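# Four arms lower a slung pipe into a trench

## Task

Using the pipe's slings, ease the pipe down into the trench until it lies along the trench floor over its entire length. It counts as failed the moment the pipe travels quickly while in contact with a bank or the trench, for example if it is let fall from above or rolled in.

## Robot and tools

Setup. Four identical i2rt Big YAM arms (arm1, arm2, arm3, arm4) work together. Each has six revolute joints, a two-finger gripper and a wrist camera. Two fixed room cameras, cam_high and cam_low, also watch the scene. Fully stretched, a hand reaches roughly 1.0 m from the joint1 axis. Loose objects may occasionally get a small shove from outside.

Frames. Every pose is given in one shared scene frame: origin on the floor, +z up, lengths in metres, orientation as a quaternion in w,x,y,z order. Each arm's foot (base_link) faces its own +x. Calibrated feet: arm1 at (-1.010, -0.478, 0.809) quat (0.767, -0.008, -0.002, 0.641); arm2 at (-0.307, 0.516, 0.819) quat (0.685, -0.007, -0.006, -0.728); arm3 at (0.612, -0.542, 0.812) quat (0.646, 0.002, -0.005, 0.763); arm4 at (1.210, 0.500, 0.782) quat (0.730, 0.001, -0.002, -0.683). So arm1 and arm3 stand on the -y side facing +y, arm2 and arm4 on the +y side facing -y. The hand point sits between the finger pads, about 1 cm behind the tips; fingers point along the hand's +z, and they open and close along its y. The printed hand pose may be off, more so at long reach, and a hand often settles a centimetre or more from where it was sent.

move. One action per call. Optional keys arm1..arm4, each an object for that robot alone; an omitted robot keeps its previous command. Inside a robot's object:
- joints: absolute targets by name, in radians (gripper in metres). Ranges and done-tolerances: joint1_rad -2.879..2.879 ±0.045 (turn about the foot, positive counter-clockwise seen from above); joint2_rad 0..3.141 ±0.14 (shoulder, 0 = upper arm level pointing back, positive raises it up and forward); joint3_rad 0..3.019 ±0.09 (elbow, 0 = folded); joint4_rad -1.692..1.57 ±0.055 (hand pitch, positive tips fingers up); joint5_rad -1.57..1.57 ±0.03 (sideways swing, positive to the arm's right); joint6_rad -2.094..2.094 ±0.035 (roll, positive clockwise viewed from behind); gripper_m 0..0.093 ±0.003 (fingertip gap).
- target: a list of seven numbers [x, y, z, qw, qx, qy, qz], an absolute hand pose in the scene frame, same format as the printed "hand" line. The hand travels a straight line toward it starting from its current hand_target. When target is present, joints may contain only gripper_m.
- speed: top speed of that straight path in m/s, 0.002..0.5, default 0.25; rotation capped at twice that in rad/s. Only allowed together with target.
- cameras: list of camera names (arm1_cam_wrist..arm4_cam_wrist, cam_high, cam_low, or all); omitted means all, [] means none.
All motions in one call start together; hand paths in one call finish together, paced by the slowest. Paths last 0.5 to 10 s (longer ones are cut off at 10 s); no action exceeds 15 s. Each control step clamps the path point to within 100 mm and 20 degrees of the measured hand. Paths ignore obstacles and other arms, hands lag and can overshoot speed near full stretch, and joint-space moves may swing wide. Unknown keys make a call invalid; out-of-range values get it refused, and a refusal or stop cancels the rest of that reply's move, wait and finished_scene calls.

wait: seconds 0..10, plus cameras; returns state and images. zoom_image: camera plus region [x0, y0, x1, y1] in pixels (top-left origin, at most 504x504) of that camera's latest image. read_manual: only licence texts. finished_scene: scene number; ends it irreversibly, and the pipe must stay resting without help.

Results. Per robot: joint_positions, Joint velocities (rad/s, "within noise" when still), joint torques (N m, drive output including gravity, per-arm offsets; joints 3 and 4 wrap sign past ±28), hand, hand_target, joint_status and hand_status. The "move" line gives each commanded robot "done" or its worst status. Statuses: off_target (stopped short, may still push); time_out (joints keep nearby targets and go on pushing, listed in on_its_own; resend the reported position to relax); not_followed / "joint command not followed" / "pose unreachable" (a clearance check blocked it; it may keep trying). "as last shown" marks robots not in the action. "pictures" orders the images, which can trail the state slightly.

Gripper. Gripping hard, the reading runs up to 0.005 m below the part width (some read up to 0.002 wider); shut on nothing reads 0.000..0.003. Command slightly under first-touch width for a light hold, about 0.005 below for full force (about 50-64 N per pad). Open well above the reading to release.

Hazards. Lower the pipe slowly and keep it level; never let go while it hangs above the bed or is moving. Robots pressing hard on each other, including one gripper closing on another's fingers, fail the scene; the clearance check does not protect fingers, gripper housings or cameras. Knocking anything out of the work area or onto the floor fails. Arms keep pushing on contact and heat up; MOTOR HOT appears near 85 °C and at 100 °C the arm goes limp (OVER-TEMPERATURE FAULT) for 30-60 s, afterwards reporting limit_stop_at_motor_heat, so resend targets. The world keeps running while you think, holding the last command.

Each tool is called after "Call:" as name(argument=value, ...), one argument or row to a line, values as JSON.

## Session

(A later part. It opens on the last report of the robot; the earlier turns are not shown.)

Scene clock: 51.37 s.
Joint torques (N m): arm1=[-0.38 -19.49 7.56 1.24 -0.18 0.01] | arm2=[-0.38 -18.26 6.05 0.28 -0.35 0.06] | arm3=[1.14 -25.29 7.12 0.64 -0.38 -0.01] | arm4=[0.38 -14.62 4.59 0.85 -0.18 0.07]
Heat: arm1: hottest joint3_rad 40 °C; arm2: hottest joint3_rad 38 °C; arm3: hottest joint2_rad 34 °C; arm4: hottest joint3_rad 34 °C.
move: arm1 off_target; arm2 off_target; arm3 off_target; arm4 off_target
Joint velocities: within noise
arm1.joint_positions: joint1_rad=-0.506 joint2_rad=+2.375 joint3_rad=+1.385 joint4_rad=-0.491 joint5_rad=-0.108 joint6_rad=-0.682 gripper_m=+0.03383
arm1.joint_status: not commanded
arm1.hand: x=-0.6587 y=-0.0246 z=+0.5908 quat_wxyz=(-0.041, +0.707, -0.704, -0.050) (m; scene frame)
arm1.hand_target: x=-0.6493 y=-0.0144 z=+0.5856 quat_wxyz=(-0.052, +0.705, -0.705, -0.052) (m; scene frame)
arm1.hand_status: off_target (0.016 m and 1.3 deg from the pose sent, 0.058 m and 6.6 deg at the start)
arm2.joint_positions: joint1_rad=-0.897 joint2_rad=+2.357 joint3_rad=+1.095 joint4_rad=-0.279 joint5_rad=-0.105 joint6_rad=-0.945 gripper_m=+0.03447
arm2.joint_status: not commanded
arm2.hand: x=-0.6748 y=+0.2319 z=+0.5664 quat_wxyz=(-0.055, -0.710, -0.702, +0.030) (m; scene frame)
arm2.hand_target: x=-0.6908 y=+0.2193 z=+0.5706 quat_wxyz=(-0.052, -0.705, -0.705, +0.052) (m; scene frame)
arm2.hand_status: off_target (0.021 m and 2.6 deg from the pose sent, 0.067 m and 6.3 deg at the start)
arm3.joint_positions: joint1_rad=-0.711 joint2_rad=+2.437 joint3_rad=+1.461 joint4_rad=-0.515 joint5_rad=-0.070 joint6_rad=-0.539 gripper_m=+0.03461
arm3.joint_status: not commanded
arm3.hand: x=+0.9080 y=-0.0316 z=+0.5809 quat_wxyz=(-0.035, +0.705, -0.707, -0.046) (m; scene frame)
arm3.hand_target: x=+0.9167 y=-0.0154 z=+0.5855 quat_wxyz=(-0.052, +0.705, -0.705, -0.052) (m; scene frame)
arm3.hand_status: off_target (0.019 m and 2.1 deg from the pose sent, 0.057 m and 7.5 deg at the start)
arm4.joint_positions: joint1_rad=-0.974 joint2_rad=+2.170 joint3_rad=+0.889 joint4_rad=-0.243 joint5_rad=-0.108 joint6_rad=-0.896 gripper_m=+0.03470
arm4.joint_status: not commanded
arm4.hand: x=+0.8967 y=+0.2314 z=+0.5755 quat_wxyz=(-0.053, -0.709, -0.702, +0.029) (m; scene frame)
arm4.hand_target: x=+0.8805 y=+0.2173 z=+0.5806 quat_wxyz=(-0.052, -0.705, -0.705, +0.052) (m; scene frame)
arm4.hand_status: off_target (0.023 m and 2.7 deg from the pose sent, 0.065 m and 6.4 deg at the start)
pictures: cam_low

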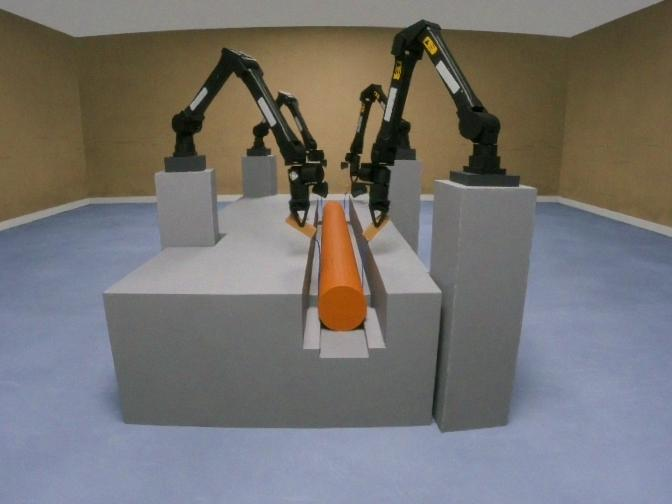

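Call:
move(
  arm1={"target": [-0.660, -0.115, 0.470, -0.236, 0.6665, -0.6665, -0.236], "speed": 0.18},
  arm2={"target": [-0.690, 0.295, 0.477, 0.236, 0.6665, 0.6665, -0.236], "speed": 0.18},
  arm3={"target": [0.910, -0.115, 0.475, -0.236, 0.6665, -0.6665, -0.236], "speed": 0.18},
  arm4={"target": [0.886, 0.295, 0.480, 0.236, 0.6665, 0.6665, -0.236], "speed": 0.18},
  cameras=["cam_low"],
)

Call:
move(
  arm1={"joints": {"gripper_m": 0.06}},
  arm2={"joints": {"gripper_m": 0.06}},
  arm3={"joints": {"gripper_m": 0.06}},
  arm4={"joints": {"gripper_m": 0.06}},
  cameras=["cam_low"],
)

Call:
zoom_image(
  camera="cam_low",
  region=[240, 180, 440, 370],
)

Call:
zoom_image(
  camera="cam_low",
  region=[296, 270, 396, 362],
)

Scene clock: 58.40 s.
Joint torques (N m): arm1=[-1.03 -15.79 1.22 1.74 0.21 -0.05] | arm2=[-1.73 -16.21 1.91 0.55 0.13 0.11] | arm3=[0.85 -21.01 1.07 1.51 -0.33 -0.05] | arm4=[-0.85 -12.22 0.38 1.09 0.74 0.01]
Heat: arm1: hottest joint3_rad 39 °C; arm2: hottest joint2_rad 37 °C; arm3: hottest joint2_rad 34 °C; arm4: hottest joint3_rad 34 °C.
move: arm1 off_target; arm2 off_target; arm3 done; arm4 off_target
Joint velocities: within noise
arm1.joint_positions: joint1_rad=-0.744 joint2_rad=+2.634 joint3_rad=+1.128 joint4_rad=+0.409 joint5_rad=-0.558 joint6_rad=-0.795 gripper_m=+0.03383
arm1.joint_status: not commanded
arm1.hand: x=-0.6534 y=-0.1003 z=+0.4888 quat_wxyz=(-0.246, +0.669, -0.658, -0.243) (m; scene frame)
arm1.hand_target: x=-0.6606 y=-0.1151 z=+0.4709 quat_wxyz=(-0.236, +0.667, -0.666, -0.236) (m; scene frame)
arm1.hand_status: off_target (0.025 m and 1.7 deg from the pose sent, 0.151 m and 31.7 deg at the start)
arm2.joint_positions: joint1_rad=-1.215 joint2_rad=+2.656 joint3_rad=+1.063 joint4_rad=+0.212 joint5_rad=-0.651 joint6_rad=-1.217 gripper_m=+0.03447
arm2.joint_status: not commanded
arm2.hand: x=-0.6791 y=+0.2891 z=+0.4824 quat_wxyz=(-0.250, -0.663, -0.667, +0.229) (m; scene frame)
arm2.hand_target: x=-0.6898 y=+0.2951 z=+0.4773 quat_wxyz=(-0.236, -0.667, -0.667, +0.236) (m; scene frame)
arm2.hand_status: off_target (0.014 m and 1.9 deg from the pose sent, 0.111 m and 32.2 deg at the start)
arm3.joint_positions: joint1_rad=-0.912 joint2_rad=+2.669 joint3_rad=+1.127 joint4_rad=+0.491 joint5_rad=-0.443 joint6_rad=-0.624 gripper_m=+0.03461
arm3.joint_status: not commanded
arm3.hand: x=+0.9088 y=-0.1121 z=+0.4783 quat_wxyz=(-0.232, +0.666, -0.667, -0.239) (m; scene frame)
arm3.hand_target: x=+0.9100 y=-0.1149 z=+0.4751 quat_wxyz=(-0.236, +0.667, -0.666, -0.236) (m; scene frame)
arm3.hand_status: done (0.005 m and 0.5 deg from the pose sent, 0.135 m and 32.4 deg at the start)
arm4.joint_positions: joint1_rad=-1.331 joint2_rad=+2.539 joint3_rad=+0.833 joint4_rad=+0.355 joint5_rad=-0.673 joint6_rad=-1.196 gripper_m=+0.03470
arm4.joint_status: not commanded
arm4.hand: x=+0.8942 y=+0.2871 z=+0.4882 quat_wxyz=(-0.254, -0.662, -0.666, +0.234) (m; scene frame)
arm4.hand_target: x=+0.8862 y=+0.2950 z=+0.4804 quat_wxyz=(-0.236, -0.667, -0.667, +0.236) (m; scene frame)
arm4.hand_status: off_target (0.014 m and 2.2 deg from the pose sent, 0.115 m and 32.4 deg at the start)
pictures: cam_low

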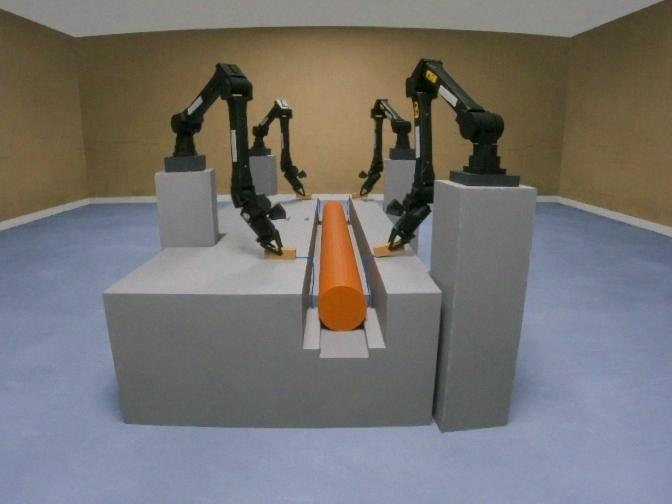

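Scene clock: 59.00 s.
Joint torques (N m): arm1=[-0.97 -16.21 1.17 1.69 -0.31 -0.06] | arm2=[-1.49 -16.5 1.44 0.57 -0.54 0.09] | arm3=[0.85 -21.01 1.07 1.54 -0.33 -0.06] | arm4=[-0.26 -13.27 -0.06 1.07 -0.28 0.04]
Heat: arm1: hottest joint3_rad 39 °C; arm2: hottest joint2_rad 37 °C; arm3: hottest joint2_rad 34 °C; arm4: hottest joint3_rad 34 °C.
move: arm1 done; arm2 done; arm3 done; arm4 done
Joint velocities: within noise
arm1.joint_positions: joint1_rad=-0.747 joint2_rad=+2.637 joint3_rad=+1.128 joint4_rad=+0.409 joint5_rad=-0.547 joint6_rad=-0.795 gripper_m=+0.05993
arm1.joint_status: all done
arm1.hand: x=-0.6521 y=-0.1031 z=+0.4865 quat_wxyz=(-0.245, +0.668, -0.661, -0.237) (m; scene frame)
arm1.hand_target: x=-0.6606 y=-0.1152 z=+0.4708 quat_wxyz=(-0.236, +0.667, -0.667, -0.236) (m; scene frame)
arm1.hand_status: not commanded
arm2.joint_positions: joint1_rad=-1.218 joint2_rad=+2.658 joint3_rad=+1.068 joint4_rad=+0.212 joint5_rad=-0.635 joint6_rad=-1.217 gripper_m=+0.05996
arm2.joint_status: all done
arm2.hand: x=-0.6826 y=+0.2918 z=+0.4798 quat_wxyz=(-0.242, -0.666, -0.668, +0.227) (m; scene frame)
arm2.hand_target: x=-0.6896 y=+0.2951 z=+0.4773 quat_wxyz=(-0.236, -0.667, -0.667, +0.236) (m; scene frame)
arm2.hand_status: not commanded
arm3.joint_positions: joint1_rad=-0.912 joint2_rad=+2.669 joint3_rad=+1.127 joint4_rad=+0.492 joint5_rad=-0.443 joint6_rad=-0.624 gripper_m=+0.05992
arm3.joint_status: all done
arm3.hand: x=+0.9089 y=-0.1119 z=+0.4784 quat_wxyz=(-0.233, +0.666, -0.667, -0.239) (m; scene frame)
arm3.hand_target: x=+0.9100 y=-0.1149 z=+0.4751 quat_wxyz=(-0.236, +0.667, -0.666, -0.236) (m; scene frame)
arm3.hand_status: not commanded
arm4.joint_positions: joint1_rad=-1.338 joint2_rad=+2.551 joint3_rad=+0.839 joint4_rad=+0.355 joint5_rad=-0.645 joint6_rad=-1.196 gripper_m=+0.05991
arm4.joint_status: all done
arm4.hand: x=+0.8925 y=+0.2931 z=+0.4813 quat_wxyz=(-0.243, -0.669, -0.665, +0.227) (m; scene frame)
arm4.hand_target: x=+0.8862 y=+0.2950 z=+0.4804 quat_wxyz=(-0.236, -0.667, -0.667, +0.236) (m; scene frame)
arm4.hand_status: not commanded
pictures: cam_low

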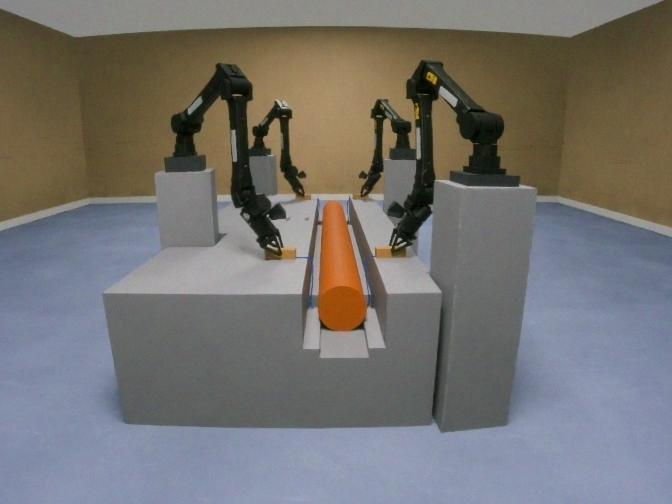

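Scaled by 2.520.

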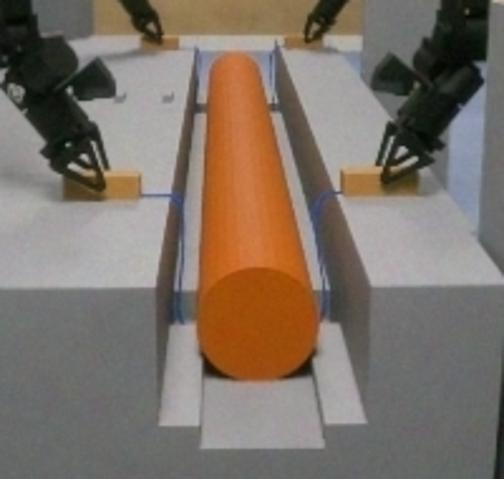

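Scaled by 5.040.

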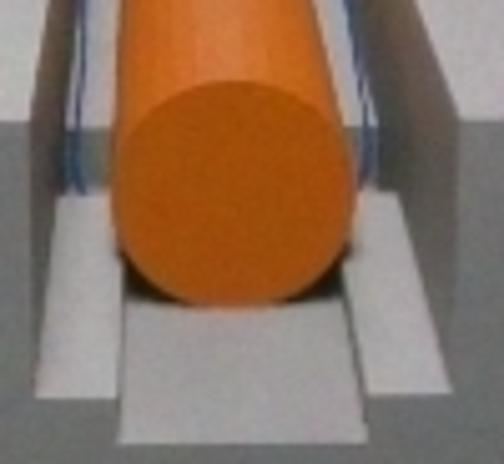

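Call:
finished_scene(
  scene=3,
)

The scene is finished: the task was done.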